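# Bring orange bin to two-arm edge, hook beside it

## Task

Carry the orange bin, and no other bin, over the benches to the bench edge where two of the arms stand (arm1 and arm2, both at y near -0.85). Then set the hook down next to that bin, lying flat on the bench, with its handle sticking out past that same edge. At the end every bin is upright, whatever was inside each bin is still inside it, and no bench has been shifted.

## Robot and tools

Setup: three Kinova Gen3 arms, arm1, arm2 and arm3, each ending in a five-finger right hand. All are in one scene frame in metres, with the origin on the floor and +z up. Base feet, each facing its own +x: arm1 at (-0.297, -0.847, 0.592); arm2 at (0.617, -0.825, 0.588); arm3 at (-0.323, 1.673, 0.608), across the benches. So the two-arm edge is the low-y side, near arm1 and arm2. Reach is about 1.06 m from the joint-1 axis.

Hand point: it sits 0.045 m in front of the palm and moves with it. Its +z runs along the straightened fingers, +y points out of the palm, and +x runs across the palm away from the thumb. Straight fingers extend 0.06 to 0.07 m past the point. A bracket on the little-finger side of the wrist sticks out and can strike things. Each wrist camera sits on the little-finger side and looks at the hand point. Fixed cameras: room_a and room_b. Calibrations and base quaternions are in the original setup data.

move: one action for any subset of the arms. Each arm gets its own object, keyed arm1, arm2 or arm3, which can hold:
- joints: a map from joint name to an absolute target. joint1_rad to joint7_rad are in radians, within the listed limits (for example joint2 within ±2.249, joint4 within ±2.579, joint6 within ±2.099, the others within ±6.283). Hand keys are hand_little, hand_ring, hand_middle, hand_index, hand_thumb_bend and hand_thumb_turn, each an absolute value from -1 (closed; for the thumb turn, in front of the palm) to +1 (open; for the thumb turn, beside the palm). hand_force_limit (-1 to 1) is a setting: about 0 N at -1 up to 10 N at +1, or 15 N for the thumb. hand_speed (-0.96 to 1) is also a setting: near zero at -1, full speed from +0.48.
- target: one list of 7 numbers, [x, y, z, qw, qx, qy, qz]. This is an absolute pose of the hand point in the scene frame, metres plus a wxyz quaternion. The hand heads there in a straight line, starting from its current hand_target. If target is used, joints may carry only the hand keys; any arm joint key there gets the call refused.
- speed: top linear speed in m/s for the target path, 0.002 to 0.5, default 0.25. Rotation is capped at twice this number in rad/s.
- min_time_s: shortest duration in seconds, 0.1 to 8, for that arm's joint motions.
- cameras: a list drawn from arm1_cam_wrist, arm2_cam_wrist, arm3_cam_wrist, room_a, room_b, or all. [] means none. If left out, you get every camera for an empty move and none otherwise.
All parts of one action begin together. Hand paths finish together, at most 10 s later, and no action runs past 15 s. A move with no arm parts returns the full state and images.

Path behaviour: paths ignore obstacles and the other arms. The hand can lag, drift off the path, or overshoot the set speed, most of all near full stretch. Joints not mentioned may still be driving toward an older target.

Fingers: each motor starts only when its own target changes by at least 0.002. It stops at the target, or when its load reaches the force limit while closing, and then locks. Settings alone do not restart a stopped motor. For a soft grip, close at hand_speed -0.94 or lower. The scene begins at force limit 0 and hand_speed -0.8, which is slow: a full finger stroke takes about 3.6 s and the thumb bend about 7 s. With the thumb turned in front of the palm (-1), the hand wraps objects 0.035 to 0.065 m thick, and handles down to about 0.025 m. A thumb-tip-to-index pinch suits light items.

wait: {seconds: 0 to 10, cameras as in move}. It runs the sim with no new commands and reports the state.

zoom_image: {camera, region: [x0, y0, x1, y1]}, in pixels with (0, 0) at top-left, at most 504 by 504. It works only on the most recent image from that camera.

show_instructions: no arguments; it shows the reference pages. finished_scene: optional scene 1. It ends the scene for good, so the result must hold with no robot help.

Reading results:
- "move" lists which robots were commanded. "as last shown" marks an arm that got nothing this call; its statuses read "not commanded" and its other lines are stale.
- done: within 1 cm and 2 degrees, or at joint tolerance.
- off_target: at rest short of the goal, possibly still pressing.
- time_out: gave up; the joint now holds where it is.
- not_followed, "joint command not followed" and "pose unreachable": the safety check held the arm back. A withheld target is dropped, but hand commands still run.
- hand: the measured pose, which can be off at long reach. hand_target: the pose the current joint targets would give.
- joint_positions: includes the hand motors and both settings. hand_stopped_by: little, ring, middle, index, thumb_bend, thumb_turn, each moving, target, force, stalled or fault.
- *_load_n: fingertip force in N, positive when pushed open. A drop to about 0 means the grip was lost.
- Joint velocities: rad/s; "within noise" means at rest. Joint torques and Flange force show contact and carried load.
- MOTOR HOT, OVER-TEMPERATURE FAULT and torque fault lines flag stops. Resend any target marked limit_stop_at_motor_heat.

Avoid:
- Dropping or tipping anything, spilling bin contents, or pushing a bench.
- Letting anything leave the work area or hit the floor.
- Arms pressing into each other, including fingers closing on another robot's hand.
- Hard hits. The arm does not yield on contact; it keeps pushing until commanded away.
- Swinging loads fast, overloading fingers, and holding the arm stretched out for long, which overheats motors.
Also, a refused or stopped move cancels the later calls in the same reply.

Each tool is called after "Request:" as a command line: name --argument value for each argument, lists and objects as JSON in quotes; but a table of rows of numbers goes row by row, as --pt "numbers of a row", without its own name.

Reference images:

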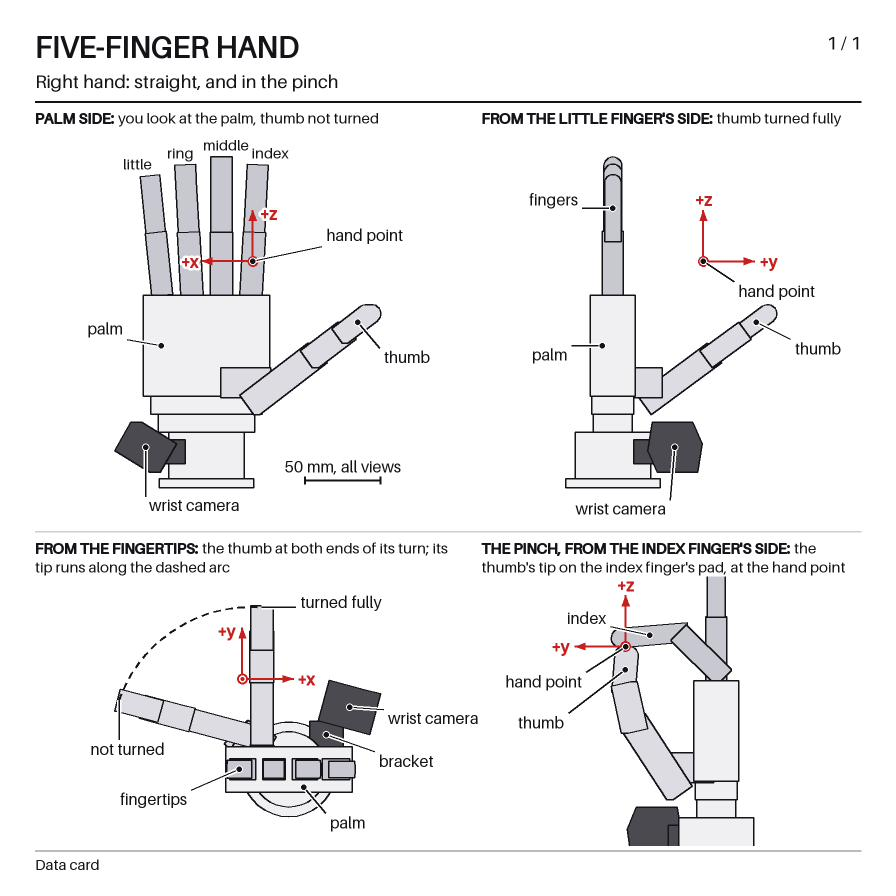

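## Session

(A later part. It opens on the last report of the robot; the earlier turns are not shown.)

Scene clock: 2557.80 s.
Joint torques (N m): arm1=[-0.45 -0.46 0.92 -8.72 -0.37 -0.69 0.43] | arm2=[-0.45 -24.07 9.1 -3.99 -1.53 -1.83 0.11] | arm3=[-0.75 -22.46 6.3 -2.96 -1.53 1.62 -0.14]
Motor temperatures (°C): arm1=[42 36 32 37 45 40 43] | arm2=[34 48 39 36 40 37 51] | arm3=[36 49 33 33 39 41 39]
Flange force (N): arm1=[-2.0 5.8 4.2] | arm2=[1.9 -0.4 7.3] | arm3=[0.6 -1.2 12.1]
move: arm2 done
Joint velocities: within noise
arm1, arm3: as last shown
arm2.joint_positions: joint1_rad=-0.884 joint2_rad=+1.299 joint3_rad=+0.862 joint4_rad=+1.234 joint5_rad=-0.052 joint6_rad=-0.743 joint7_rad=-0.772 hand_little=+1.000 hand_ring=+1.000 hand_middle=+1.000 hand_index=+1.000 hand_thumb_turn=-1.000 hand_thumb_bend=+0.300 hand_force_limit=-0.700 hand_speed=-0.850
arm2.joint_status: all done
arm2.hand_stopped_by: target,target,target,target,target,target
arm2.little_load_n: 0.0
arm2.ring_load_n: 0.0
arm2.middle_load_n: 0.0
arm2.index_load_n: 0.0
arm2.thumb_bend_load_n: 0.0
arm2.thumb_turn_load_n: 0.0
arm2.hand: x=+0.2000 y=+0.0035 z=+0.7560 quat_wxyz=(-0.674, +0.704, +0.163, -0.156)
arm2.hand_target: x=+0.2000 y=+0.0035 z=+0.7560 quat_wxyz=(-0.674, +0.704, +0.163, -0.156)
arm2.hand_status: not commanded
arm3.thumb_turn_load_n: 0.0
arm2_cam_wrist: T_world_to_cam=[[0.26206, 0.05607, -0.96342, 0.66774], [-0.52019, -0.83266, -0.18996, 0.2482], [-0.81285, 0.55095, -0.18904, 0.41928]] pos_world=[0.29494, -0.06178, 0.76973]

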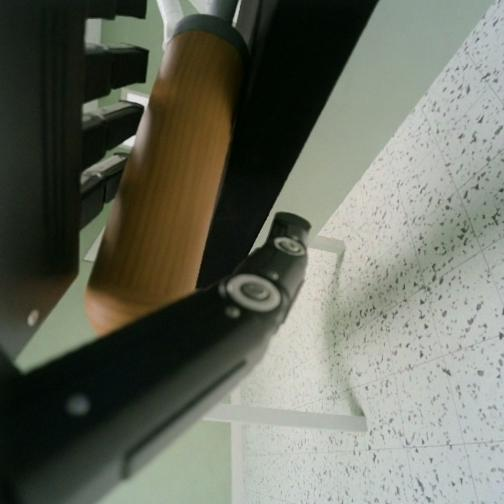

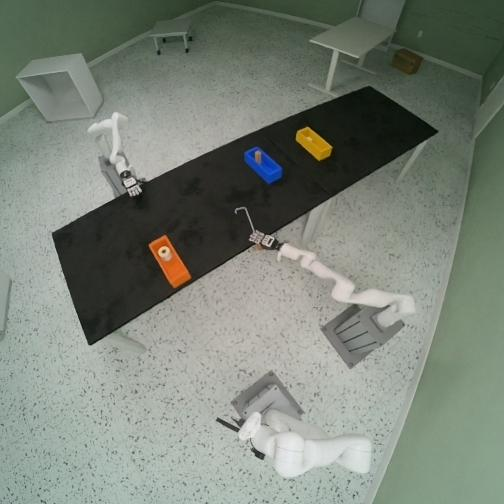

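Request:
move --arm2 '{"target": [0.20, 0.0035, 0.774, 0.67379, -0.70385, -0.1625, 0.15556], "speed": 0.08, "joints": {"hand_thumb_bend": 1, "hand_speed": 0}}' --cameras '[]'

Request:
move --arm2 '{"target": [0.2037, 0.0150, 0.774, 0.683, -0.71347, 0.113, -0.10817], "speed": 0.15}' --cameras '["arm2_cam_wrist", "room_b"]'

Request:
zoom_image --camera "room_b" --region '[210, 190, 290, 260]'

Scene clock: 2634.73 s.
Joint torques (N m): arm1=[-0.44 -0.36 0.93 -8.68 -0.32 -0.73 0.41] | arm2=[-0.42 -23.95 8.99 -4.23 -1.52 -1.8 0.1] | arm3=[-0.7 -22.45 6.29 -2.94 -1.52 1.57 -0.12]
Motor temperatures (°C): arm1=[42 35 32 37 45 40 43] | arm2=[34 47 39 36 40 37 51] | arm3=[36 49 33 33 38 41 39]
Flange force (N): arm1=[-1.8 5.8 4.0] | arm2=[2.0 -0.7 7.3] | arm3=[0.6 -1.1 11.9]
move: arm2 done
Joint velocities: within noise
arm1, arm3: as last shown
arm1.little_load_n: -0.5
arm2.joint_positions: joint1_rad=-0.886 joint2_rad=+1.266 joint3_rad=+0.863 joint4_rad=+1.239 joint5_rad=-0.021 joint6_rad=-0.725 joint7_rad=-0.784 hand_little=+1.000 hand_ring=+1.000 hand_middle=+1.000 hand_index=+1.000 hand_thumb_turn=-1.000 hand_thumb_bend=+1.000 hand_force_limit=-0.700 hand_speed=+0.000
arm2.joint_status: all done
arm2.hand_stopped_by: target,target,target,target,target,target
arm2.little_load_n: 0.0
arm2.ring_load_n: 0.0
arm2.middle_load_n: 0.0
arm2.index_load_n: 0.0
arm2.thumb_bend_load_n: 0.0
arm2.thumb_turn_load_n: 0.0
arm2.hand: x=+0.2000 y=+0.0035 z=+0.7740 quat_wxyz=(-0.674, +0.704, +0.162, -0.156)
arm2.hand_target: x=+0.2000 y=+0.0035 z=+0.7740 quat_wxyz=(-0.674, +0.704, +0.162, -0.156)
arm2.hand_status: done (0.000 m and 0.0 deg from the pose sent, 0.018 m and 0.0 deg at the start)
arm3.thumb_turn_load_n: -0.5

Scene clock: 2637.97 s.
Joint torques (N m): arm1=[-0.46 -0.38 0.95 -8.69 -0.35 -0.72 0.43] | arm2=[-0.49 -26.53 7.38 7.89 1.63 -0.52 0.08] | arm3=[-0.75 -22.44 6.32 -2.88 -1.52 1.61 -0.14]
Motor temperatures (°C): arm1=[42 35 32 37 45 40 43] | arm2=[34 47 39 36 40 37 51] | arm3=[36 49 33 33 38 41 39]
Flange force (N): arm1=[-1.8 5.9 4.1] | arm2=no reading | arm3=[0.6 -1.2 12.4]
move: arm2 done
Joint velocities: within noise
arm1, arm3: as last shown
arm1.little_load_n: 0.0
arm2.joint_positions: joint1_rad=-0.957 joint2_rad=+1.755 joint3_rad=+2.271 joint4_rad=+0.511 joint5_rad=-0.876 joint6_rad=+0.860 joint7_rad=-1.345 hand_little=+1.000 hand_ring=+1.000 hand_middle=+1.000 hand_index=+1.000 hand_thumb_turn=-1.000 hand_thumb_bend=+1.000 hand_force_limit=-0.700 hand_speed=+0.000
arm2.joint_status: not commanded
arm2.hand_stopped_by: target,target,target,target,target,target
arm2.little_load_n: 0.0
arm2.ring_load_n: 0.0
arm2.middle_load_n: 0.0
arm2.index_load_n: 0.0
arm2.thumb_bend_load_n: 0.5
arm2.thumb_turn_load_n: 0.0
arm2.hand: x=+0.2037 y=+0.0150 z=+0.7740 quat_wxyz=(-0.683, +0.713, -0.113, +0.108)
arm2.hand_target: x=+0.2037 y=+0.0150 z=+0.7740 quat_wxyz=(-0.683, +0.713, -0.113, +0.108)
arm2.hand_status: done (0.000 m and 0.0 deg from the pose sent, 0.012 m and 44.0 deg at the start)
arm2_cam_wrist: T_world_to_cam=[[0.22747, -0.14171, -0.96342, 0.6935], [-0.9526, -0.23762, -0.18996, 0.34226], [-0.202, 0.96097, -0.18905, 0.28871]] pos_world=[0.22662, -0.09784, 0.78773]

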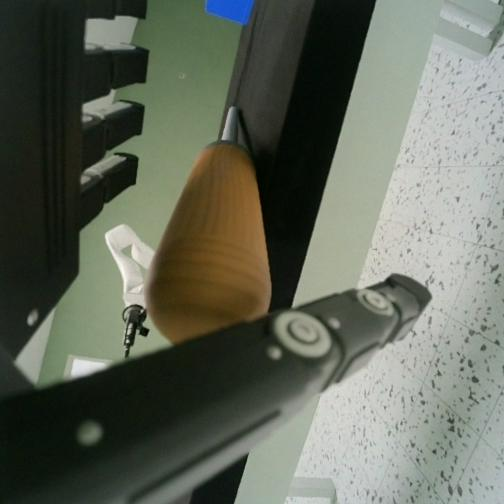

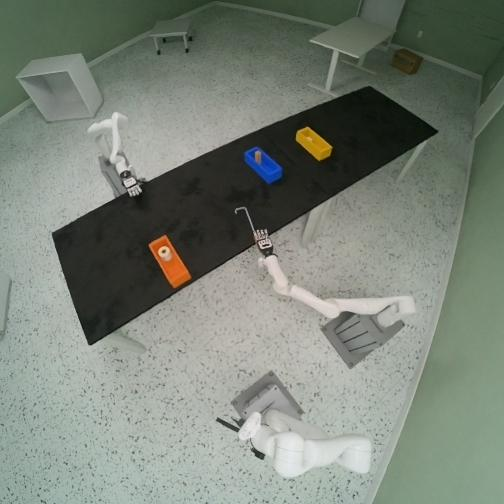

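Scaled by 6.300 from the camera's image (finer frame: 720x720).

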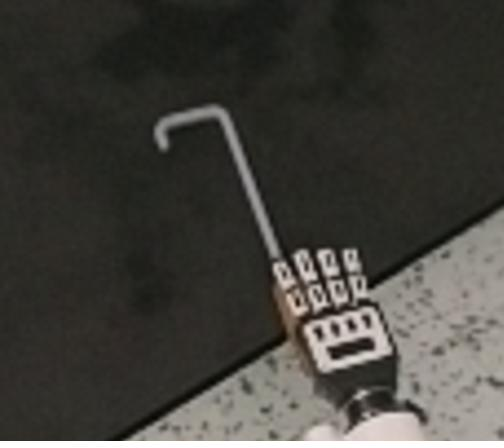

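Request:
move --arm2 '{"target": [0.2042, 0.0150, 0.7555, 0.683, -0.71347, 0.113, -0.10817], "speed": 0.05, "joints": {"hand_thumb_bend": 0.25, "hand_speed": -0.4}}' --cameras '["arm2_cam_wrist"]'

Request:
move --arm2 '{"joints": {"hand_thumb_bend": -0.2, "hand_speed": -0.92, "hand_force_limit": -0.4}}' --cameras '["arm2_cam_wrist"]'

Scene clock: 2679.30 s.
Joint torques (N m): arm1=[-0.48 -0.4 0.98 -8.69 -0.3 -0.73 0.47] | arm2=[-0.51 -26.49 7.36 8.02 1.64 -0.45 0.09] | arm3=[-0.74 -22.55 6.27 -2.91 -1.53 1.56 -0.13]
Motor temperatures (°C): arm1=[41 35 31 37 45 40 43] | arm2=[34 49 39 36 40 37 51] | arm3=[36 49 33 33 38 41 39]
Flange force (N): arm1=[-1.7 6.1 4.1] | arm2=no reading | arm3=[0.6 -1.0 12.2]
move: arm2 done
Joint velocities: within noise
arm1.joint_positions: joint1_rad=-0.693 joint2_rad=-0.531 joint3_rad=-0.029 joint4_rad=+1.455 joint5_rad=-0.040 joint6_rad=+1.846 joint7_rad=-2.085 hand_little=+1.000 hand_ring=+1.000 hand_middle=+1.000 hand_index=+1.000 hand_thumb_turn=+1.000 hand_thumb_bend=+1.000 hand_force_limit=+0.200 hand_speed=-0.500
arm1.joint_status: not commanded
arm1.hand_stopped_by: target,target,target,target,target,target
arm1.little_load_n: 0.0
arm1.ring_load_n: 0.0
arm1.middle_load_n: 0.0
arm1.index_load_n: 0.0
arm1.thumb_bend_load_n: 0.0
arm1.thumb_turn_load_n: 0.0
arm1.hand: x=-0.4552 y=-0.7230 z=+1.1527 quat_wxyz=(-0.020, +0.778, -0.598, -0.190)
arm1.hand_target: x=-0.4552 y=-0.7230 z=+1.1527 quat_wxyz=(-0.020, +0.778, -0.598, -0.190)
arm1.hand_status: not commanded
arm2.joint_positions: joint1_rad=-0.953 joint2_rad=+1.780 joint3_rad=+2.279 joint4_rad=+0.504 joint5_rad=-0.871 joint6_rad=+0.861 joint7_rad=-1.379 hand_little=+1.000 hand_ring=+1.000 hand_middle=+1.000 hand_index=+1.000 hand_thumb_turn=-1.000 hand_thumb_bend=+0.250 hand_force_limit=-0.700 hand_speed=-0.400
arm2.joint_status: all done
arm2.hand_stopped_by: target,target,target,target,target,target
arm2.little_load_n: 0.0
arm2.ring_load_n: 0.0
arm2.middle_load_n: 0.0
arm2.index_load_n: 0.0
arm2.thumb_bend_load_n: 0.0
arm2.thumb_turn_load_n: 0.0
arm2.hand: x=+0.2042 y=+0.0150 z=+0.7554 quat_wxyz=(-0.683, +0.713, -0.113, +0.108)
arm2.hand_target: x=+0.2042 y=+0.0150 z=+0.7555 quat_wxyz=(-0.683, +0.713, -0.113, +0.108)
arm2.hand_status: done (0.000 m and 0.0 deg from the pose sent, 0.019 m and 0.0 deg at the start)
arm3.joint_positions: joint1_rad=-0.736 joint2_rad=+1.139 joint3_rad=+0.957 joint4_rad=+1.457 joint5_rad=-3.095 joint6_rad=+0.689 joint7_rad=+2.258 hand_little=+1.000 hand_ring=+1.000 hand_middle=+1.000 hand_index=+1.000 hand_thumb_turn=+1.000 hand_thumb_bend=+1.000 hand_force_limit=+0.000 hand_speed=-0.800
arm3.joint_status: not commanded
arm3.hand_stopped_by: target,target,target,target,target,target
arm3.little_load_n: 0.0
arm3.ring_load_n: 0.0
arm3.middle_load_n: 0.0
arm3.index_load_n: 0.0
arm3.thumb_bend_load_n: 0.0
arm3.thumb_turn_load_n: -0.5
arm3.hand: x=-0.2480 y=+0.8000 z=+0.8400 quat_wxyz=(+0.000, +0.000, -0.737, +0.676)
arm3.hand_target: x=-0.2480 y=+0.8000 z=+0.8400 quat_wxyz=(+0.000, +0.000, -0.737, +0.676)
arm3.hand_status: not commanded
arm2_cam_wrist: T_world_to_cam=[[0.22758, -0.1418, -0.96338, 0.67537], [-0.9526, -0.23756, -0.19007, 0.33939], [-0.20191, 0.96097, -0.18915, 0.28537]] pos_world=[0.22722, -0.09784, 0.76913]

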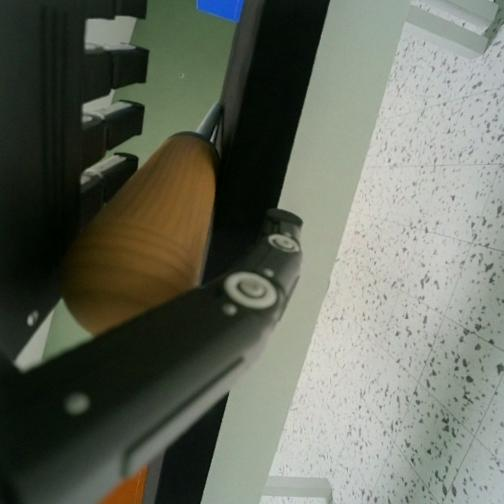

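Scene clock: 2682.97 s.
Joint torques (N m): arm1=[-0.43 -0.38 0.89 -8.69 -0.29 -0.74 0.43] | arm2=[-0.4 -28.26 8.21 8.9 2.22 -0.63 0.04] | arm3=[-0.77 -22.46 6.32 -2.96 -1.53 1.58 -0.13]
Motor temperatures (°C): arm1=[41 35 31 37 45 40 43] | arm2=[34 49 39 36 40 37 51] | arm3=[36 49 33 33 38 41 39]
Flange force (N): arm1=[-1.8 5.7 4.0] | arm2=no reading | arm3=[0.7 -1.1 12.0]
move: arm2 off_target
Joint velocities: within noise
arm1, arm3: as last shown
arm2.joint_positions: joint1_rad=-0.953 joint2_rad=+1.780 joint3_rad=+2.279 joint4_rad=+0.504 joint5_rad=-0.871 joint6_rad=+0.861 joint7_rad=-1.379 hand_little=+1.000 hand_ring=+1.000 hand_middle=+1.000 hand_index=+1.000 hand_thumb_turn=-1.000 hand_thumb_bend=-0.129 hand_force_limit=-0.400 hand_speed=-0.920
arm2.joint_status: hand_thumb_bend off_target (ended at -0.129, target -0.200); the others done
arm2.hand_stopped_by: target,target,target,target,force,target
arm2.little_load_n: 0.0
arm2.ring_load_n: 0.0
arm2.middle_load_n: 0.0
arm2.index_load_n: 0.0
arm2.thumb_bend_load_n: 5.0
arm2.thumb_turn_load_n: 0.0
arm2.hand: x=+0.2042 y=+0.0150 z=+0.7555 quat_wxyz=(-0.683, +0.713, -0.113, +0.108)
arm2.hand_target: x=+0.2042 y=+0.0150 z=+0.7555 quat_wxyz=(-0.683, +0.713, -0.113, +0.108)
arm2.hand_status: not commanded
arm3.little_load_n: -0.5
arm3.thumb_turn_load_n: 0.0
arm2_cam_wrist: T_world_to_cam=[[0.22748, -0.1418, -0.9634, 0.67553], [-0.9526, -0.23764, -0.18996, 0.33922], [-0.202, 0.96095, -0.18914, 0.28539]] pos_world=[0.22712, -0.09784, 0.76923]

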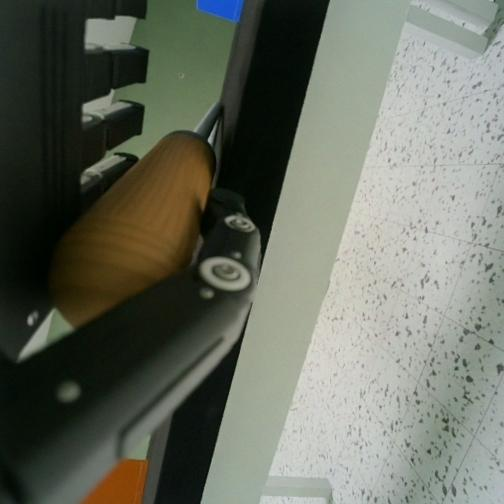

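Request:
move --arm2 '{"joints": {"hand_index": 0.75, "hand_middle": 0.75, "hand_speed": -0.94, "hand_force_limit": -0.6}}' --cameras '[]'

Request:
move --arm2 '{"target": [0.195, 0.010, 0.7550, 0.69083, -0.72165, 0.04229, -0.04048], "speed": 0.06}' --cameras '["arm2_cam_wrist", "room_b"]'

Request:
zoom_image --camera "room_b" --region '[210, 190, 290, 260]'

Scene clock: 2696.87 s.
Joint torques (N m): arm1=[-0.52 -0.3 0.93 -8.69 -0.27 -0.73 0.47] | arm2=[-0.49 -27.65 7.77 8.47 1.91 -0.57 0.05] | arm3=[-0.75 -22.46 6.31 -2.93 -1.52 1.59 -0.12]
Motor temperatures (°C): arm1=[41 35 31 37 45 40 43] | arm2=[34 50 39 36 40 37 51] | arm3=[36 49 33 33 38 41 39]
Flange force (N): arm1=[-1.5 5.9 4.1] | arm2=no reading | arm3=[0.6 -1.1 12.1]
move: arm2 off_target
Joint velocities: within noise
arm1, arm3: as last shown
arm2.joint_positions: joint1_rad=-0.953 joint2_rad=+1.780 joint3_rad=+2.279 joint4_rad=+0.504 joint5_rad=-0.871 joint6_rad=+0.861 joint7_rad=-1.379 hand_little=+1.000 hand_ring=+1.000 hand_middle=+0.854 hand_index=+0.866 hand_thumb_turn=-1.000 hand_thumb_bend=-0.128 hand_force_limit=-0.600 hand_speed=-0.940
arm2.joint_status: hand_middle off_target (ended at +0.854, target +0.750); hand_index off_target (ended at +0.866, target +0.750); the others done
arm2.hand_stopped_by: target,target,force,force,force,target
arm2.little_load_n: 0.0
arm2.ring_load_n: 0.0
arm2.middle_load_n: 2.5
arm2.index_load_n: 2.0
arm2.thumb_bend_load_n: 5.5
arm2.thumb_turn_load_n: 0.0
arm2.hand: x=+0.2042 y=+0.0150 z=+0.7555 quat_wxyz=(-0.683, +0.713, -0.113, +0.108)
arm2.hand_target: x=+0.2042 y=+0.0150 z=+0.7555 quat_wxyz=(-0.683, +0.713, -0.113, +0.108)
arm2.hand_status: not commanded
arm3.little_load_n: 0.0

Scene clock: 2699.00 s.
Joint torques (N m): arm1=[-0.34 -0.4 0.97 -8.73 -0.29 -0.69 0.46] | arm2=[-1.19 -25.1 9.69 6.41 0.45 -1.45 0.07] | arm3=[-0.77 -22.44 6.32 -2.95 -1.54 1.59 -0.15]
Motor temperatures (°C): arm1=[41 35 31 37 45 40 43] | arm2=[34 49 39 36 40 37 51] | arm3=[36 49 33 33 38 41 39]
Flange force (N): arm1=[-1.7 5.9 4.3] | arm2=[-1.3 -1.0 4.8] | arm3=[0.7 -1.2 12.0]
move: arm2 done
Joint velocities: within noise
arm1, arm3: as last shown
arm2.joint_positions: joint1_rad=-1.072 joint2_rad=+1.838 joint3_rad=+2.079 joint4_rad=+0.885 joint5_rad=-1.041 joint6_rad=+0.448 joint7_rad=-1.029 hand_little=+1.000 hand_ring=+1.000 hand_middle=+0.855 hand_index=+0.865 hand_thumb_turn=-1.000 hand_thumb_bend=-0.127 hand_force_limit=-0.600 hand_speed=-0.940
arm2.joint_status: not commanded
arm2.hand_stopped_by: target,target,force,force,force,target
arm2.little_load_n: 0.0
arm2.ring_load_n: 0.0
arm2.middle_load_n: 12.5
arm2.index_load_n: 0.0
arm2.thumb_bend_load_n: 11.0
arm2.thumb_turn_load_n: 1.5
arm2.hand: x=+0.1950 y=+0.0100 z=+0.7550 quat_wxyz=(-0.690, +0.721, -0.042, +0.040)
arm2.hand_target: x=+0.1950 y=+0.0100 z=+0.7550 quat_wxyz=(-0.690, +0.721, -0.042, +0.040)
arm2.hand_status: done (0.000 m and 0.0 deg from the pose sent, 0.010 m and 11.3 deg at the start)
arm3.thumb_turn_load_n: -0.5
arm2_cam_wrist: T_world_to_cam=[[0.2508, -0.09444, -0.96342, 0.67143], [-0.88764, -0.41954, -0.18995, 0.31835], [-0.38626, 0.90281, -0.18905, 0.32469]] pos_world=[0.2396, -0.09616, 0.76873]

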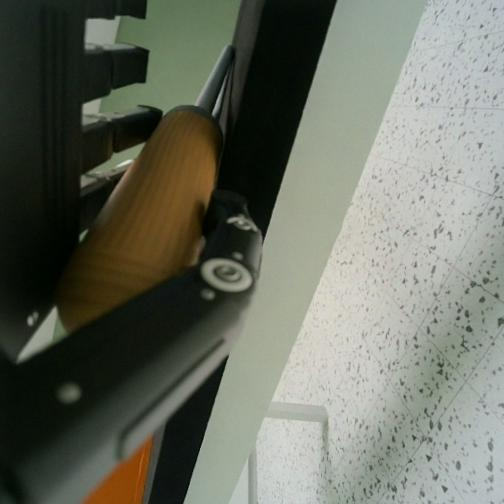

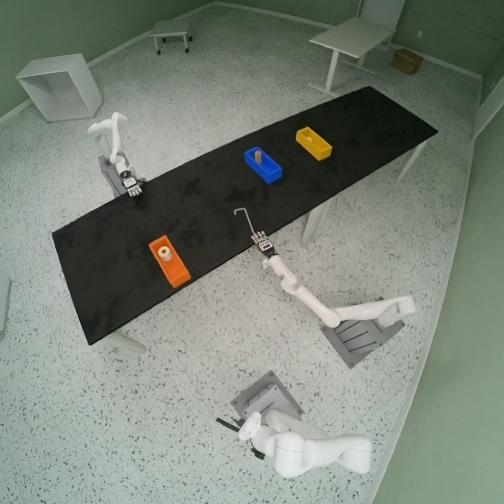

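Scaled by 6.300 from the camera's image (finer frame: 720x720).

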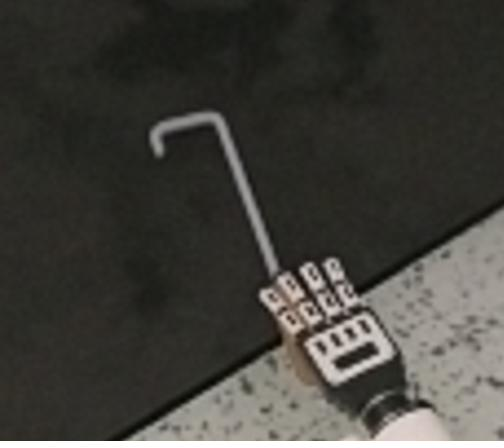

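Request:
move --arm2 '{"joints": {"hand_index": 1, "hand_middle": 1, "hand_speed": -0.8}}' --cameras '[]'

Request:
move --arm2 '{"target": [0.1830, -0.025, 0.7565, 0.69083, -0.72165, 0.04229, -0.04048], "speed": 0.05}' --cameras '["arm2_cam_wrist", "room_b"]'

Request:
zoom_image --camera "room_b" --region '[210, 190, 290, 260]'

Scene clock: 2765.47 s.
Joint torques (N m): arm1=[-0.47 -0.36 0.98 -8.72 -0.34 -0.7 0.41] | arm2=[-0.31 -26.38 10.71 7.51 0.94 -1.63 0.05] | arm3=[-0.78 -22.47 6.31 -2.96 -1.53 1.58 -0.15]
Motor temperatures (°C): arm1=[41 35 31 37 45 39 43] | arm2=[34 51 38 36 40 37 51] | arm3=[36 49 33 33 38 41 39]
Flange force (N): arm1=[-1.7 5.9 4.3] | arm2=[-1.3 0.3 4.0] | arm3=[0.7 -1.1 12.0]
move: arm2 done
Joint velocities: within noise
arm1, arm3: as last shown
arm2.joint_positions: joint1_rad=-1.072 joint2_rad=+1.838 joint3_rad=+2.079 joint4_rad=+0.885 joint5_rad=-1.041 joint6_rad=+0.448 joint7_rad=-1.029 hand_little=+1.000 hand_ring=+1.000 hand_middle=+1.000 hand_index=+1.000 hand_thumb_turn=-1.000 hand_thumb_bend=-0.128 hand_force_limit=-0.600 hand_speed=-0.800
arm2.joint_status: all done
arm2.hand_stopped_by: target,target,target,target,force,target
arm2.little_load_n: 0.0
arm2.ring_load_n: 0.0
arm2.middle_load_n: 0.0
arm2.index_load_n: 0.0
arm2.thumb_bend_load_n: 4.0
arm2.thumb_turn_load_n: 0.5
arm2.hand: x=+0.1950 y=+0.0100 z=+0.7550 quat_wxyz=(-0.690, +0.721, -0.042, +0.040)
arm2.hand_target: x=+0.1950 y=+0.0100 z=+0.7550 quat_wxyz=(-0.690, +0.721, -0.042, +0.040)
arm2.hand_status: not commanded
arm3.thumb_turn_load_n: 0.0

Scene clock: 2766.70 s.
Joint torques (N m): arm1=[-0.41 -0.35 0.99 -8.74 -0.34 -0.72 0.45] | arm2=[-0.36 -25.33 11.62 7.08 0.86 -1.89 0.05] | arm3=[-0.78 -22.51 6.29 -2.89 -1.53 1.59 -0.12]
Motor temperatures (°C): arm1=[41 35 31 37 45 39 43] | arm2=[34 51 38 36 40 37 51] | arm3=[36 49 33 33 38 41 39]
Flange force (N): arm1=[-1.6 5.9 4.3] | arm2=[-0.6 0.6 3.5] | arm3=[0.7 -1.1 12.4]
move: arm2 done
Joint velocities: within noise
arm1, arm3: as last shown
arm2.joint_positions: joint1_rad=-1.171 joint2_rad=+1.851 joint3_rad=+2.037 joint4_rad=+1.000 joint5_rad=-1.060 joint6_rad=+0.442 joint7_rad=-0.968 hand_little=+1.000 hand_ring=+1.000 hand_middle=+1.000 hand_index=+1.000 hand_thumb_turn=-1.000 hand_thumb_bend=-0.128 hand_force_limit=-0.600 hand_speed=-0.800
arm2.joint_status: not commanded
arm2.hand_stopped_by: target,target,target,target,force,target
arm2.little_load_n: 0.0
arm2.ring_load_n: 0.0
arm2.middle_load_n: -0.5
arm2.index_load_n: 0.0
arm2.thumb_bend_load_n: 5.0
arm2.thumb_turn_load_n: 0.0
arm2.hand: x=+0.1830 y=-0.0250 z=+0.7565 quat_wxyz=(-0.690, +0.721, -0.042, +0.040)
arm2.hand_target: x=+0.1830 y=-0.0250 z=+0.7565 quat_wxyz=(-0.690, +0.721, -0.042, +0.040)
arm2.hand_status: done (0.000 m and 0.0 deg from the pose sent, 0.037 m and 0.0 deg at the start)
arm2_cam_wrist: T_world_to_cam=[[0.25072, -0.09448, -0.96344, 0.6726], [-0.88766, -0.41953, -0.18986, 0.2932], [-0.38626, 0.90281, -0.18905, 0.35202]] pos_world=[0.2276, -0.13126, 0.77023]

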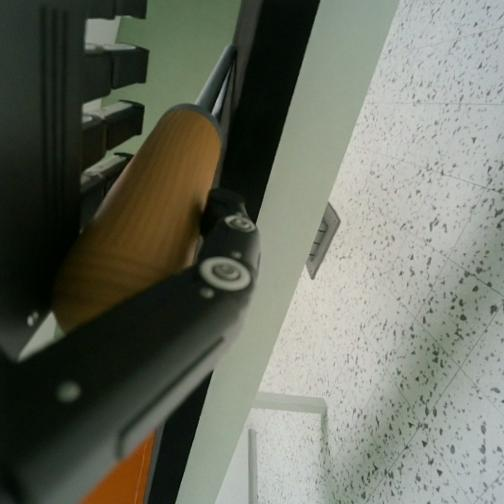

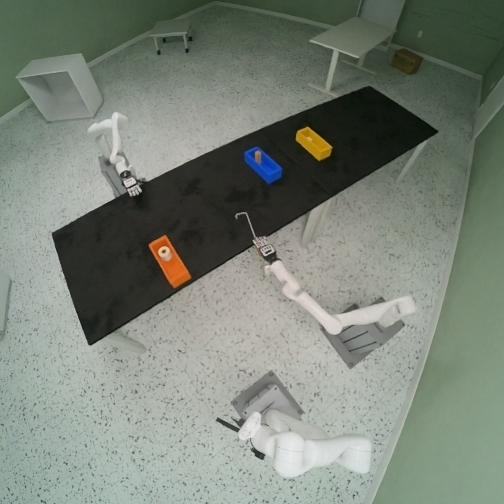

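Scaled by 6.300 from the camera's image (finer frame: 720x720).

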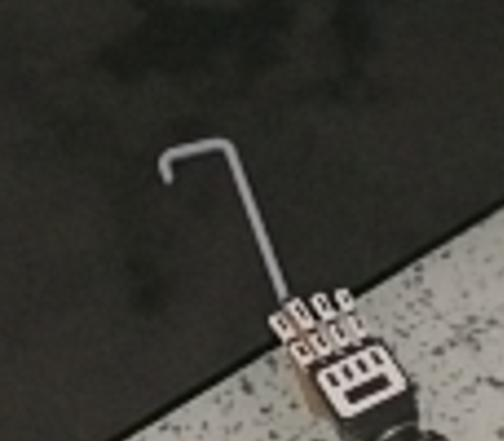

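Request:
move --arm2 '{"joints": {"hand_thumb_bend": 0.3, "hand_speed": -0.8}}' --cameras '[]'

Request:
move --arm2 '{"target": [0.1830, -0.025, 0.775, 0.69083, -0.72165, 0.04229, -0.04048], "speed": 0.1, "joints": {"hand_thumb_bend": 1, "hand_speed": 0}}' --cameras '[]'

Request:
move --arm2 '{"target": [0.2034, 0.010, 0.775, 0.68822, -0.70648, 0.11823, -0.11517], "speed": 0.15}' --cameras '["arm2_cam_wrist", "room_b"]'

Request:
zoom_image --camera "room_b" --region '[210, 190, 290, 260]'

Scene clock: 2792.30 s.
Joint torques (N m): arm1=[-0.48 -0.41 1 -8.65 -0.39 -0.69 0.4] | arm2=[-0.33 -24.91 11.11 6.81 0.75 -1.73 0.07] | arm3=[-0.76 -22.47 6.25 -2.94 -1.54 1.57 -0.14]
Motor temperatures (°C): arm1=[41 35 31 37 45 39 43] | arm2=[34 50 38 36 40 37 51] | arm3=[36 49 33 33 38 41 39]
Flange force (N): arm1=[-1.9 6.0 4.0] | arm2=[-0.8 0.2 3.4] | arm3=[0.7 -1.1 12.0]
move: arm2 done
Joint velocities: within noise
arm1, arm3: as last shown
arm2.joint_positions: joint1_rad=-1.171 joint2_rad=+1.851 joint3_rad=+2.037 joint4_rad=+1.000 joint5_rad=-1.060 joint6_rad=+0.442 joint7_rad=-0.968 hand_little=+1.000 hand_ring=+1.000 hand_middle=+1.000 hand_index=+1.000 hand_thumb_turn=-1.000 hand_thumb_bend=+0.300 hand_force_limit=-0.600 hand_speed=-0.800
arm2.joint_status: all done
arm2.hand_stopped_by: target,target,target,target,target,target
arm2.little_load_n: 0.0
arm2.ring_load_n: 0.0
arm2.middle_load_n: 0.0
arm2.index_load_n: 0.0
arm2.thumb_bend_load_n: 1.0
arm2.thumb_turn_load_n: 0.0
arm2.hand: x=+0.1830 y=-0.0250 z=+0.7565 quat_wxyz=(-0.690, +0.721, -0.042, +0.040)
arm2.hand_target: x=+0.1830 y=-0.0250 z=+0.7565 quat_wxyz=(-0.690, +0.721, -0.042, +0.040)
arm2.hand_status: not commanded
arm3.little_load_n: -0.5
arm3.middle_load_n: -0.5
arm3.thumb_turn_load_n: -0.5

Scene clock: 2793.27 s.
Joint torques (N m): arm1=[-0.48 -0.36 0.93 -8.65 -0.34 -0.76 0.46] | arm2=[-0.46 -23.86 10.6 6.1 0.62 -1.53 0.1] | arm3=[-0.76 -22.47 6.31 -2.91 -1.53 1.59 -0.13]
Motor temperatures (°C): arm1=[41 35 31 37 45 39 43] | arm2=[34 50 38 36 40 37 51] | arm3=[36 49 33 33 38 41 39]
Flange force (N): arm1=[-1.8 5.9 3.8] | arm2=[-0.6 -1.4 3.8] | arm3=[0.6 -1.2 12.2]
move: arm2 done
Joint velocities: within noise
arm1, arm3: as last shown
arm1.little_load_n: 0.5
arm2.joint_positions: joint1_rad=-1.176 joint2_rad=+1.816 joint3_rad=+2.022 joint4_rad=+1.006 joint5_rad=-1.062 joint6_rad=+0.439 joint7_rad=-0.927 hand_little=+1.000 hand_ring=+1.000 hand_middle=+1.000 hand_index=+1.000 hand_thumb_turn=-1.000 hand_thumb_bend=+1.000 hand_force_limit=-0.600 hand_speed=+0.000
arm2.joint_status: all done
arm2.hand_stopped_by: target,target,target,target,target,target
arm2.little_load_n: 0.0
arm2.ring_load_n: 0.0
arm2.middle_load_n: 0.0
arm2.index_load_n: -0.5
arm2.thumb_bend_load_n: 0.0
arm2.thumb_turn_load_n: 0.0
arm2.hand: x=+0.1830 y=-0.0250 z=+0.7750 quat_wxyz=(-0.690, +0.721, -0.042, +0.040)
arm2.hand_target: x=+0.1830 y=-0.0250 z=+0.7750 quat_wxyz=(-0.690, +0.721, -0.042, +0.040)
arm2.hand_status: done (0.000 m and 0.0 deg from the pose sent, 0.019 m and 0.0 deg at the start)
arm3.little_load_n: 0.0
arm3.middle_load_n: 0.0
arm3.thumb_turn_load_n: 0.0

Scene clock: 2794.63 s.
Joint torques (N m): arm1=[-0.47 -0.32 0.94 -8.74 -0.37 -0.78 0.43] | arm2=[-0.7 -26.36 7.33 7.58 1.61 -0.69 0.03] | arm3=[-0.73 -22.49 6.34 -2.89 -1.53 1.57 -0.13]
Motor temperatures (°C): arm1=[41 35 31 37 45 39 43] | arm2=[34 50 38 36 40 37 51] | arm3=[36 49 33 33 38 41 39]
Flange force (N): arm1=[-1.6 5.7 4.1] | arm2=no reading | arm3=[0.6 -1.1 12.3]
move: arm2 done
Joint velocities: within noise
arm1.joint_positions: joint1_rad=-0.693 joint2_rad=-0.531 joint3_rad=-0.029 joint4_rad=+1.455 joint5_rad=-0.040 joint6_rad=+1.846 joint7_rad=-2.085 hand_little=+1.000 hand_ring=+1.000 hand_middle=+1.000 hand_index=+1.000 hand_thumb_turn=+1.000 hand_thumb_bend=+1.000 hand_force_limit=+0.200 hand_speed=-0.500
arm1.joint_status: not commanded
arm1.hand_stopped_by: target,target,target,target,target,target
arm1.little_load_n: 0.0
arm1.ring_load_n: 0.5
arm1.middle_load_n: 0.0
arm1.index_load_n: 0.0
arm1.thumb_bend_load_n: 0.0
arm1.thumb_turn_load_n: 0.0
arm1.hand: x=-0.4552 y=-0.7230 z=+1.1527 quat_wxyz=(-0.020, +0.778, -0.598, -0.190)
arm1.hand_target: x=-0.4552 y=-0.7230 z=+1.1527 quat_wxyz=(-0.020, +0.778, -0.598, -0.190)
arm1.hand_status: not commanded
arm2.joint_positions: joint1_rad=-0.964 joint2_rad=+1.760 joint3_rad=+2.278 joint4_rad=+0.501 joint5_rad=-0.847 joint6_rad=+0.888 joint7_rad=-1.377 hand_little=+1.000 hand_ring=+1.000 hand_middle=+1.000 hand_index=+1.000 hand_thumb_turn=-1.000 hand_thumb_bend=+1.000 hand_force_limit=-0.600 hand_speed=+0.000
arm2.joint_status: not commanded
arm2.hand_stopped_by: target,target,target,target,target,target
arm2.little_load_n: 0.0
arm2.ring_load_n: 0.0
arm2.middle_load_n: 0.0
arm2.index_load_n: 0.0
arm2.thumb_bend_load_n: 0.0
arm2.thumb_turn_load_n: -0.5
arm2.hand: x=+0.2034 y=+0.0100 z=+0.7750 quat_wxyz=(-0.688, +0.706, -0.118, +0.115)
arm2.hand_target: x=+0.2034 y=+0.0100 z=+0.7750 quat_wxyz=(-0.688, +0.706, -0.118, +0.115)
arm2.hand_status: done (0.000 m and 0.0 deg from the pose sent, 0.041 m and 12.3 deg at the start)
arm3.joint_positions: joint1_rad=-0.736 joint2_rad=+1.139 joint3_rad=+0.957 joint4_rad=+1.457 joint5_rad=-3.095 joint6_rad=+0.689 joint7_rad=+2.258 hand_little=+1.000 hand_ring=+1.000 hand_middle=+1.000 hand_index=+1.000 hand_thumb_turn=+1.000 hand_thumb_bend=+1.000 hand_force_limit=+0.000 hand_speed=-0.800
arm3.joint_status: not commanded
arm3.hand_stopped_by: target,target,target,target,target,target
arm3.little_load_n: -0.5
arm3.ring_load_n: 0.0
arm3.middle_load_n: 0.0
arm3.index_load_n: 0.0
arm3.thumb_bend_load_n: 0.0
arm3.thumb_turn_load_n: -0.5
arm3.hand: x=-0.2480 y=+0.8000 z=+0.8400 quat_wxyz=(+0.000, +0.000, -0.737, +0.676)
arm3.hand_target: x=-0.2480 y=+0.8000 z=+0.8400 quat_wxyz=(+0.000, +0.000, -0.737, +0.676)
arm3.hand_status: not commanded
arm2_cam_wrist: T_world_to_cam=[[0.23046, -0.12978, -0.96439, 0.69379], [-0.9555, -0.21773, -0.19903, 0.34847], [-0.18414, 0.96734, -0.17418, 0.27849]] pos_world=[0.22436, -0.10349, 0.78695]

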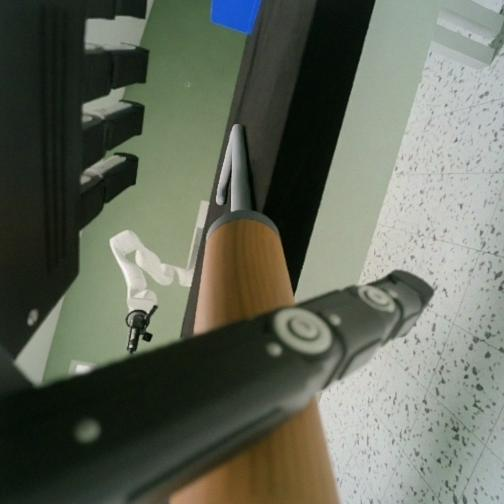

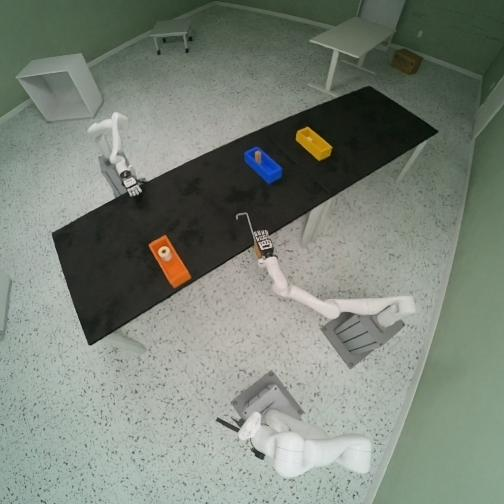

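Scaled by 6.300 from the camera's image (finer frame: 720x720).

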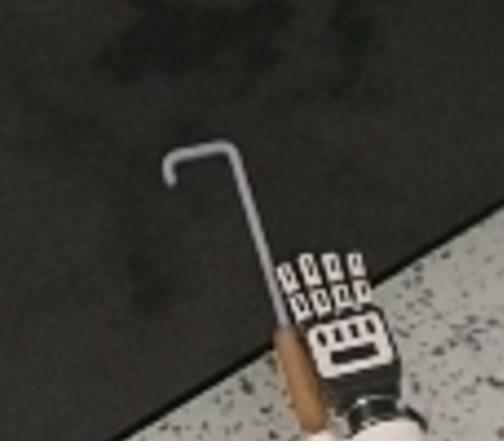

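Request:
move --arm2 '{"target": [0.1865, -0.0053, 0.765, 0.68822, -0.70648, 0.11823, -0.11517], "speed": 0.08}' --cameras '["arm2_cam_wrist"]'

Request:
move --arm2 '{"target": [0.1865, -0.0053, 0.751, 0.68822, -0.70648, 0.11823, -0.11517], "speed": 0.04, "joints": {"hand_thumb_bend": 0.25, "hand_speed": -0.3}}' --cameras '["arm2_cam_wrist"]'

Scene clock: 2838.33 s.
Joint torques (N m): arm1=[-0.45 -0.37 0.98 -8.7 -0.32 -0.72 0.46] | arm2=[-0.6 -26.47 7.23 7.92 1.81 -0.38 0.07] | arm3=[-0.74 -22.46 6.34 -2.91 -1.54 1.56 -0.16]
Motor temperatures (°C): arm1=[41 35 31 37 45 39 43] | arm2=[34 51 39 36 40 37 51] | arm3=[35 49 33 33 38 41 39]
Flange force (N): arm1=[-1.7 6.0 4.1] | arm2=no reading | arm3=[0.7 -1.1 12.1]
move: arm2 done
Joint velocities: within noise
arm1, arm3: as last shown
arm1.ring_load_n: 0.0
arm2.joint_positions: joint1_rad=-0.989 joint2_rad=+1.771 joint3_rad=+2.288 joint4_rad=+0.485 joint5_rad=-0.838 joint6_rad=+0.927 joint7_rad=-1.405 hand_little=+1.000 hand_ring=+1.000 hand_middle=+1.000 hand_index=+1.000 hand_thumb_turn=-1.000 hand_thumb_bend=+1.000 hand_force_limit=-0.600 hand_speed=+0.000
arm2.joint_status: not commanded
arm2.hand_stopped_by: target,target,target,target,target,target
arm2.little_load_n: -0.5
arm2.ring_load_n: -0.5
arm2.middle_load_n: 0.0
arm2.index_load_n: -0.5
arm2.thumb_bend_load_n: 0.0
arm2.thumb_turn_load_n: 0.0
arm2.hand: x=+0.1865 y=-0.0053 z=+0.7649 quat_wxyz=(-0.688, +0.706, -0.118, +0.115)
arm2.hand_target: x=+0.1865 y=-0.0053 z=+0.7650 quat_wxyz=(-0.688, +0.706, -0.118, +0.115)
arm2.hand_status: done (0.000 m and 0.0 deg from the pose sent, 0.025 m and 0.0 deg at the start)
arm3.little_load_n: 0.0
arm2_cam_wrist: T_world_to_cam=[[0.23046, -0.12978, -0.96439, 0.68607], [-0.9555, -0.21773, -0.19903, 0.32691], [-0.18414, 0.96734, -0.17418, 0.28842]] pos_world=[0.20736, -0.11879, 0.77695]

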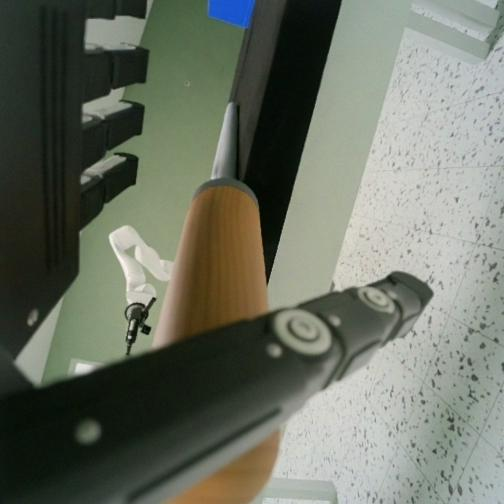

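Scene clock: 2839.57 s.
Joint torques (N m): arm1=[-0.42 -0.26 0.92 -8.69 -0.35 -0.75 0.45] | arm2=[-0.64 -26.63 7.17 8.06 1.8 -0.4 0.07] | arm3=[-0.75 -22.47 6.36 -2.92 -1.56 1.61 -0.16]
Motor temperatures (°C): arm1=[41 35 31 37 45 39 43] | arm2=[34 51 39 36 40 37 51] | arm3=[35 49 33 33 38 41 39]
Flange force (N): arm1=[-1.6 5.7 4.1] | arm2=no reading | arm3=[0.7 -1.2 12.2]
move: arm2 done
Joint velocities: within noise
arm1, arm3: as last shown
arm2.joint_positions: joint1_rad=-0.985 joint2_rad=+1.789 joint3_rad=+2.294 joint4_rad=+0.474 joint5_rad=-0.834 joint6_rad=+0.931 joint7_rad=-1.433 hand_little=+1.000 hand_ring=+1.000 hand_middle=+1.000 hand_index=+1.000 hand_thumb_turn=-1.000 hand_thumb_bend=+0.250 hand_force_limit=-0.600 hand_speed=-0.300
arm2.joint_status: all done
arm2.hand_stopped_by: target,target,target,target,target,target
arm2.little_load_n: 0.0
arm2.ring_load_n: -0.5
arm2.middle_load_n: -0.5
arm2.index_load_n: 0.0
arm2.thumb_bend_load_n: 0.5
arm2.thumb_turn_load_n: 0.0
arm2.hand: x=+0.1865 y=-0.0053 z=+0.7509 quat_wxyz=(-0.688, +0.706, -0.118, +0.115)
arm2.hand_target: x=+0.1865 y=-0.0053 z=+0.7510 quat_wxyz=(-0.688, +0.706, -0.118, +0.115)
arm2.hand_status: done (0.000 m and 0.0 deg from the pose sent, 0.014 m and 0.0 deg at the start)
arm3.thumb_turn_load_n: 0.0
arm2_cam_wrist: T_world_to_cam=[[0.23048, -0.1299, -0.96437, 0.67242], [-0.95551, -0.21765, -0.19905, 0.32422], [-0.18404, 0.96734, -0.17428, 0.28604]] pos_world=[0.20746, -0.11879, 0.76285]

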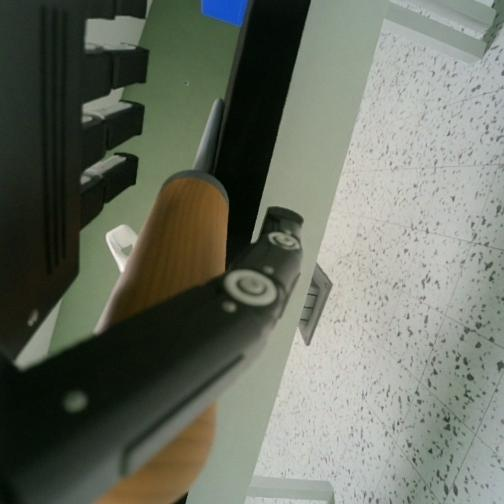

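Request:
move --arm2 '{"target": [0.1827, -0.0040, 0.751, 0.68822, -0.70648, 0.11823, -0.11517], "speed": 0.04}' --cameras '[]'

Request:
move --arm2 '{"joints": {"hand_thumb_bend": -0.2, "hand_speed": -0.9, "hand_force_limit": -0.2}}' --cameras '["arm2_cam_wrist", "room_b"]'

Request:
zoom_image --camera "room_b" --region '[210, 190, 290, 260]'

Scene clock: 2883.00 s.
Joint torques (N m): arm1=[-0.48 -0.41 0.96 -8.69 -0.28 -0.69 0.43] | arm2=[-0.62 -26.74 6.89 7.98 1.77 -0.47 0.06] | arm3=[-0.79 -22.45 6.32 -2.96 -1.56 1.59 -0.14]
Motor temperatures (°C): arm1=[41 35 31 37 45 39 43] | arm2=[34 52 38 36 40 37 51] | arm3=[35 49 33 33 38 41 39]
Flange force (N): arm1=[-1.8 6.0 4.1] | arm2=no reading | arm3=[0.8 -1.2 12.0]
move: arm2 done
Joint velocities: within noise
arm1, arm3: as last shown
arm1.thumb_bend_load_n: -0.5
arm2.joint_positions: joint1_rad=-0.971 joint2_rad=+1.775 joint3_rad=+2.303 joint4_rad=+0.427 joint5_rad=-0.826 joint6_rad=+0.953 joint7_rad=-1.456 hand_little=+1.000 hand_ring=+1.000 hand_middle=+1.000 hand_index=+1.000 hand_thumb_turn=-1.000 hand_thumb_bend=+0.250 hand_force_limit=-0.600 hand_speed=-0.300
arm2.joint_status: not commanded
arm2.hand_stopped_by: target,target,target,target,target,target
arm2.little_load_n: 0.0
arm2.ring_load_n: 0.0
arm2.middle_load_n: 0.0
arm2.index_load_n: -0.5
arm2.thumb_bend_load_n: 0.0
arm2.thumb_turn_load_n: -0.5
arm2.hand: x=+0.1827 y=-0.0040 z=+0.7510 quat_wxyz=(-0.688, +0.706, -0.118, +0.115)
arm2.hand_target: x=+0.1827 y=-0.0040 z=+0.7510 quat_wxyz=(-0.688, +0.706, -0.118, +0.115)
arm2.hand_status: done (0.000 m and 0.0 deg from the pose sent, 0.004 m and 0.0 deg at the start)
arm3.thumb_turn_load_n: -0.5

Scene clock: 2886.60 s.
Joint torques (N m): arm1=[-0.42 -0.37 0.94 -8.75 -0.34 -0.71 0.41] | arm2=[-0.92 -27.05 7.1 8.05 1.92 -0.53 0.04] | arm3=[-0.73 -22.45 6.32 -2.93 -1.5 1.57 -0.15]
Motor temperatures (°C): arm1=[41 35 31 37 45 39 43] | arm2=[34 52 38 36 40 37 51] | arm3=[35 49 33 33 38 41 39]
Flange force (N): arm1=[-1.7 5.7 4.3] | arm2=no reading | arm3=[0.6 -1.1 12.0]
move: arm2 done
Joint velocities: within noise
arm1, arm3: as last shown
arm1.thumb_bend_load_n: 0.0
arm2.joint_positions: joint1_rad=-0.971 joint2_rad=+1.775 joint3_rad=+2.303 joint4_rad=+0.427 joint5_rad=-0.826 joint6_rad=+0.953 joint7_rad=-1.456 hand_little=+1.000 hand_ring=+1.000 hand_middle=+1.000 hand_index=+1.000 hand_thumb_turn=-1.000 hand_thumb_bend=-0.199 hand_force_limit=-0.200 hand_speed=-0.900
arm2.joint_status: all done
arm2.hand_stopped_by: target,target,target,target,target,target
arm2.little_load_n: 0.0
arm2.ring_load_n: 0.0
arm2.middle_load_n: -0.5
arm2.index_load_n: 0.0
arm2.thumb_bend_load_n: 0.5
arm2.thumb_turn_load_n: -0.5
arm2.hand: x=+0.1827 y=-0.0040 z=+0.7510 quat_wxyz=(-0.688, +0.706, -0.118, +0.115)
arm2.hand_target: x=+0.1827 y=-0.0040 z=+0.7510 quat_wxyz=(-0.688, +0.706, -0.118, +0.115)
arm2.hand_status: not commanded
arm3.middle_load_n: -0.5
arm3.thumb_turn_load_n: 0.0
arm2_cam_wrist: T_world_to_cam=[[0.23045, -0.12981, -0.96439, 0.67359], [-0.95552, -0.21763, -0.19904, 0.32088], [-0.18404, 0.96736, -0.17419, 0.28403]] pos_world=[0.20366, -0.11749, 0.76295]

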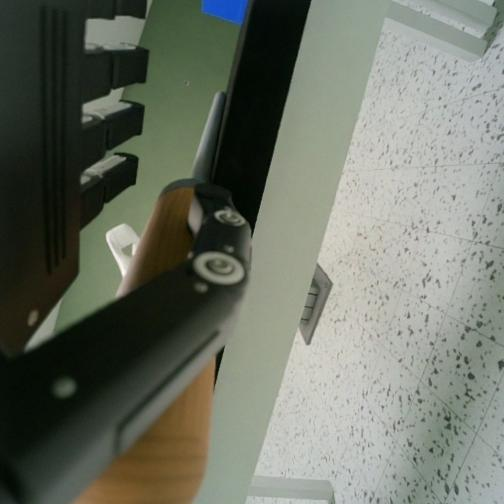

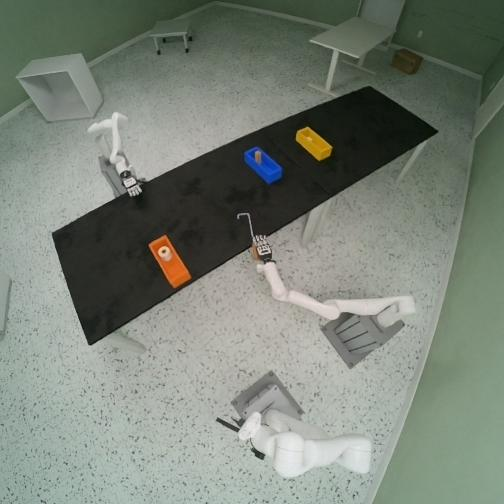

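Scaled by 6.300 from the camera's image (finer frame: 720x720).

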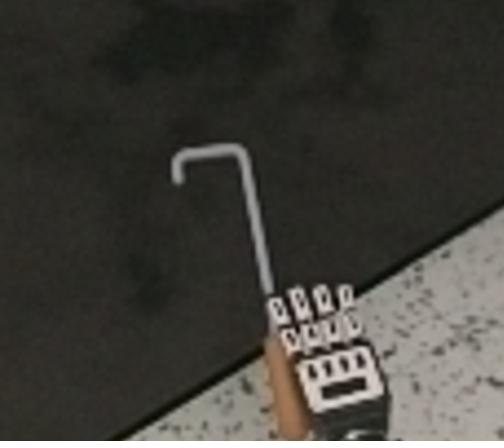

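Request:
move --arm2 '{"joints": {"hand_thumb_bend": 1, "hand_speed": -0.3}}' --cameras '[]'

Request:
move --arm2 '{"target": [0.1827, -0.0040, 0.83, 0.68822, -0.70648, 0.11823, -0.11517], "speed": 0.15}' --cameras '["room_b"]'

Request:
move --arm2 "{\"target\": [0.50, -0.20, 0.90, 0.69083, -0.72165, -0.04229, 0.04048], \"speed\": 0.35}, \"arm1\": {\"target\": [-0.10, -0.30, 0.95, 0.70711, -0.70711, 0, 0], \"speed\": 0.35}}" --cameras '["room_b"]'

Request:
zoom_image --camera "room_b" --region '[210, 190, 290, 260]'

Scene clock: 2960.33 s.
Joint torques (N m): arm1=[-0.48 -0.34 0.99 -8.68 -0.3 -0.74 0.45] | arm2=[-0.51 -26.64 6.81 8.16 1.83 -0.26 0.1] | arm3=[-0.76 -22.47 6.33 -2.92 -1.56 1.57 -0.13]
Motor temperatures (°C): arm1=[41 35 31 37 44 39 43] | arm2=[34 53 39 36 40 36 51] | arm3=[35 49 33 33 38 41 39]
Flange force (N): arm1=[-1.6 6.1 4.0] | arm2=no reading | arm3=[0.7 -1.2 12.1]
move: arm2 done
Joint velocities: within noise
arm1, arm3: as last shown
arm2.joint_positions: joint1_rad=-0.971 joint2_rad=+1.775 joint3_rad=+2.303 joint4_rad=+0.427 joint5_rad=-0.826 joint6_rad=+0.953 joint7_rad=-1.456 hand_little=+1.000 hand_ring=+1.000 hand_middle=+1.000 hand_index=+1.000 hand_thumb_turn=-1.000 hand_thumb_bend=+1.000 hand_force_limit=-0.200 hand_speed=-0.300
arm2.joint_status: all done
arm2.hand_stopped_by: target,target,target,target,target,target
arm2.little_load_n: -0.5
arm2.ring_load_n: 0.0
arm2.middle_load_n: 0.0
arm2.index_load_n: 0.0
arm2.thumb_bend_load_n: 0.0
arm2.thumb_turn_load_n: 0.0
arm2.hand: x=+0.1827 y=-0.0040 z=+0.7510 quat_wxyz=(-0.688, +0.706, -0.118, +0.115)
arm2.hand_target: x=+0.1827 y=-0.0040 z=+0.7510 quat_wxyz=(-0.688, +0.706, -0.118, +0.115)
arm2.hand_status: not commanded
arm3.ring_load_n: -0.5
arm3.middle_load_n: 0.0

Scene clock: 2961.40 s.
Joint torques (N m): arm1=[-0.46 -0.36 0.94 -8.78 -0.31 -0.77 0.44] | arm2=[-0.51 -26.7 7.09 7.45 1.77 -0.61 0.07] | arm3=[-0.79 -22.47 6.35 -2.93 -1.53 1.6 -0.12]
Motor temperatures (°C): arm1=[41 35 31 37 44 39 43] | arm2=[34 53 39 36 40 36 51] | arm3=[35 49 33 33 38 41 39]
Flange force (N): arm1=[-1.6 5.8 4.3] | arm2=no reading | arm3=[0.7 -1.2 12.2]
move: arm2 done
Joint velocities: within noise
arm1, arm3: as last shown
arm2.joint_positions: joint1_rad=-0.983 joint2_rad=+1.667 joint3_rad=+2.275 joint4_rad=+0.447 joint5_rad=-0.842 joint6_rad=+0.949 joint7_rad=-1.323 hand_little=+1.000 hand_ring=+1.000 hand_middle=+1.000 hand_index=+1.000 hand_thumb_turn=-1.000 hand_thumb_bend=+1.000 hand_force_limit=-0.200 hand_speed=-0.300
arm2.joint_status: not commanded
arm2.hand_stopped_by: target,target,target,target,target,target
arm2.little_load_n: 0.0
arm2.ring_load_n: 0.0
arm2.middle_load_n: 0.0
arm2.index_load_n: -0.5
arm2.thumb_bend_load_n: 0.0
arm2.thumb_turn_load_n: 0.0
arm2.hand: x=+0.1827 y=-0.0040 z=+0.8300 quat_wxyz=(-0.688, +0.707, -0.118, +0.115)
arm2.hand_target: x=+0.1827 y=-0.0040 z=+0.8300 quat_wxyz=(-0.688, +0.706, -0.118, +0.115)
arm2.hand_status: done (0.000 m and 0.0 deg from the pose sent, 0.079 m and 0.0 deg at the start)
arm3.ring_load_n: 0.0

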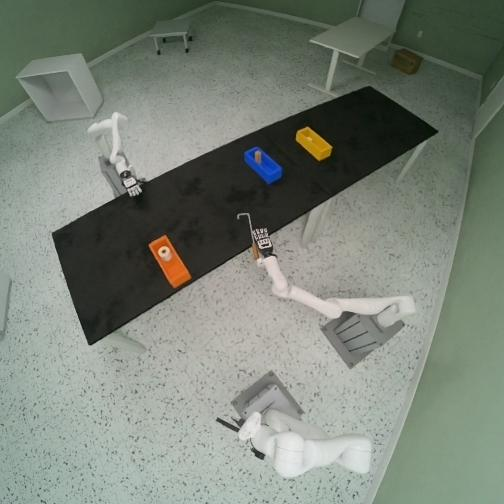

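Scaled by 6.300 from the camera's image (finer frame: 720x720).

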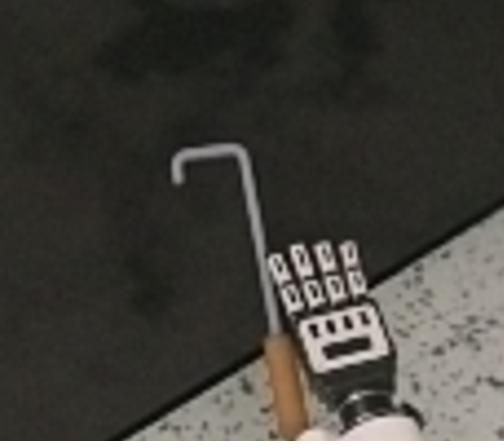

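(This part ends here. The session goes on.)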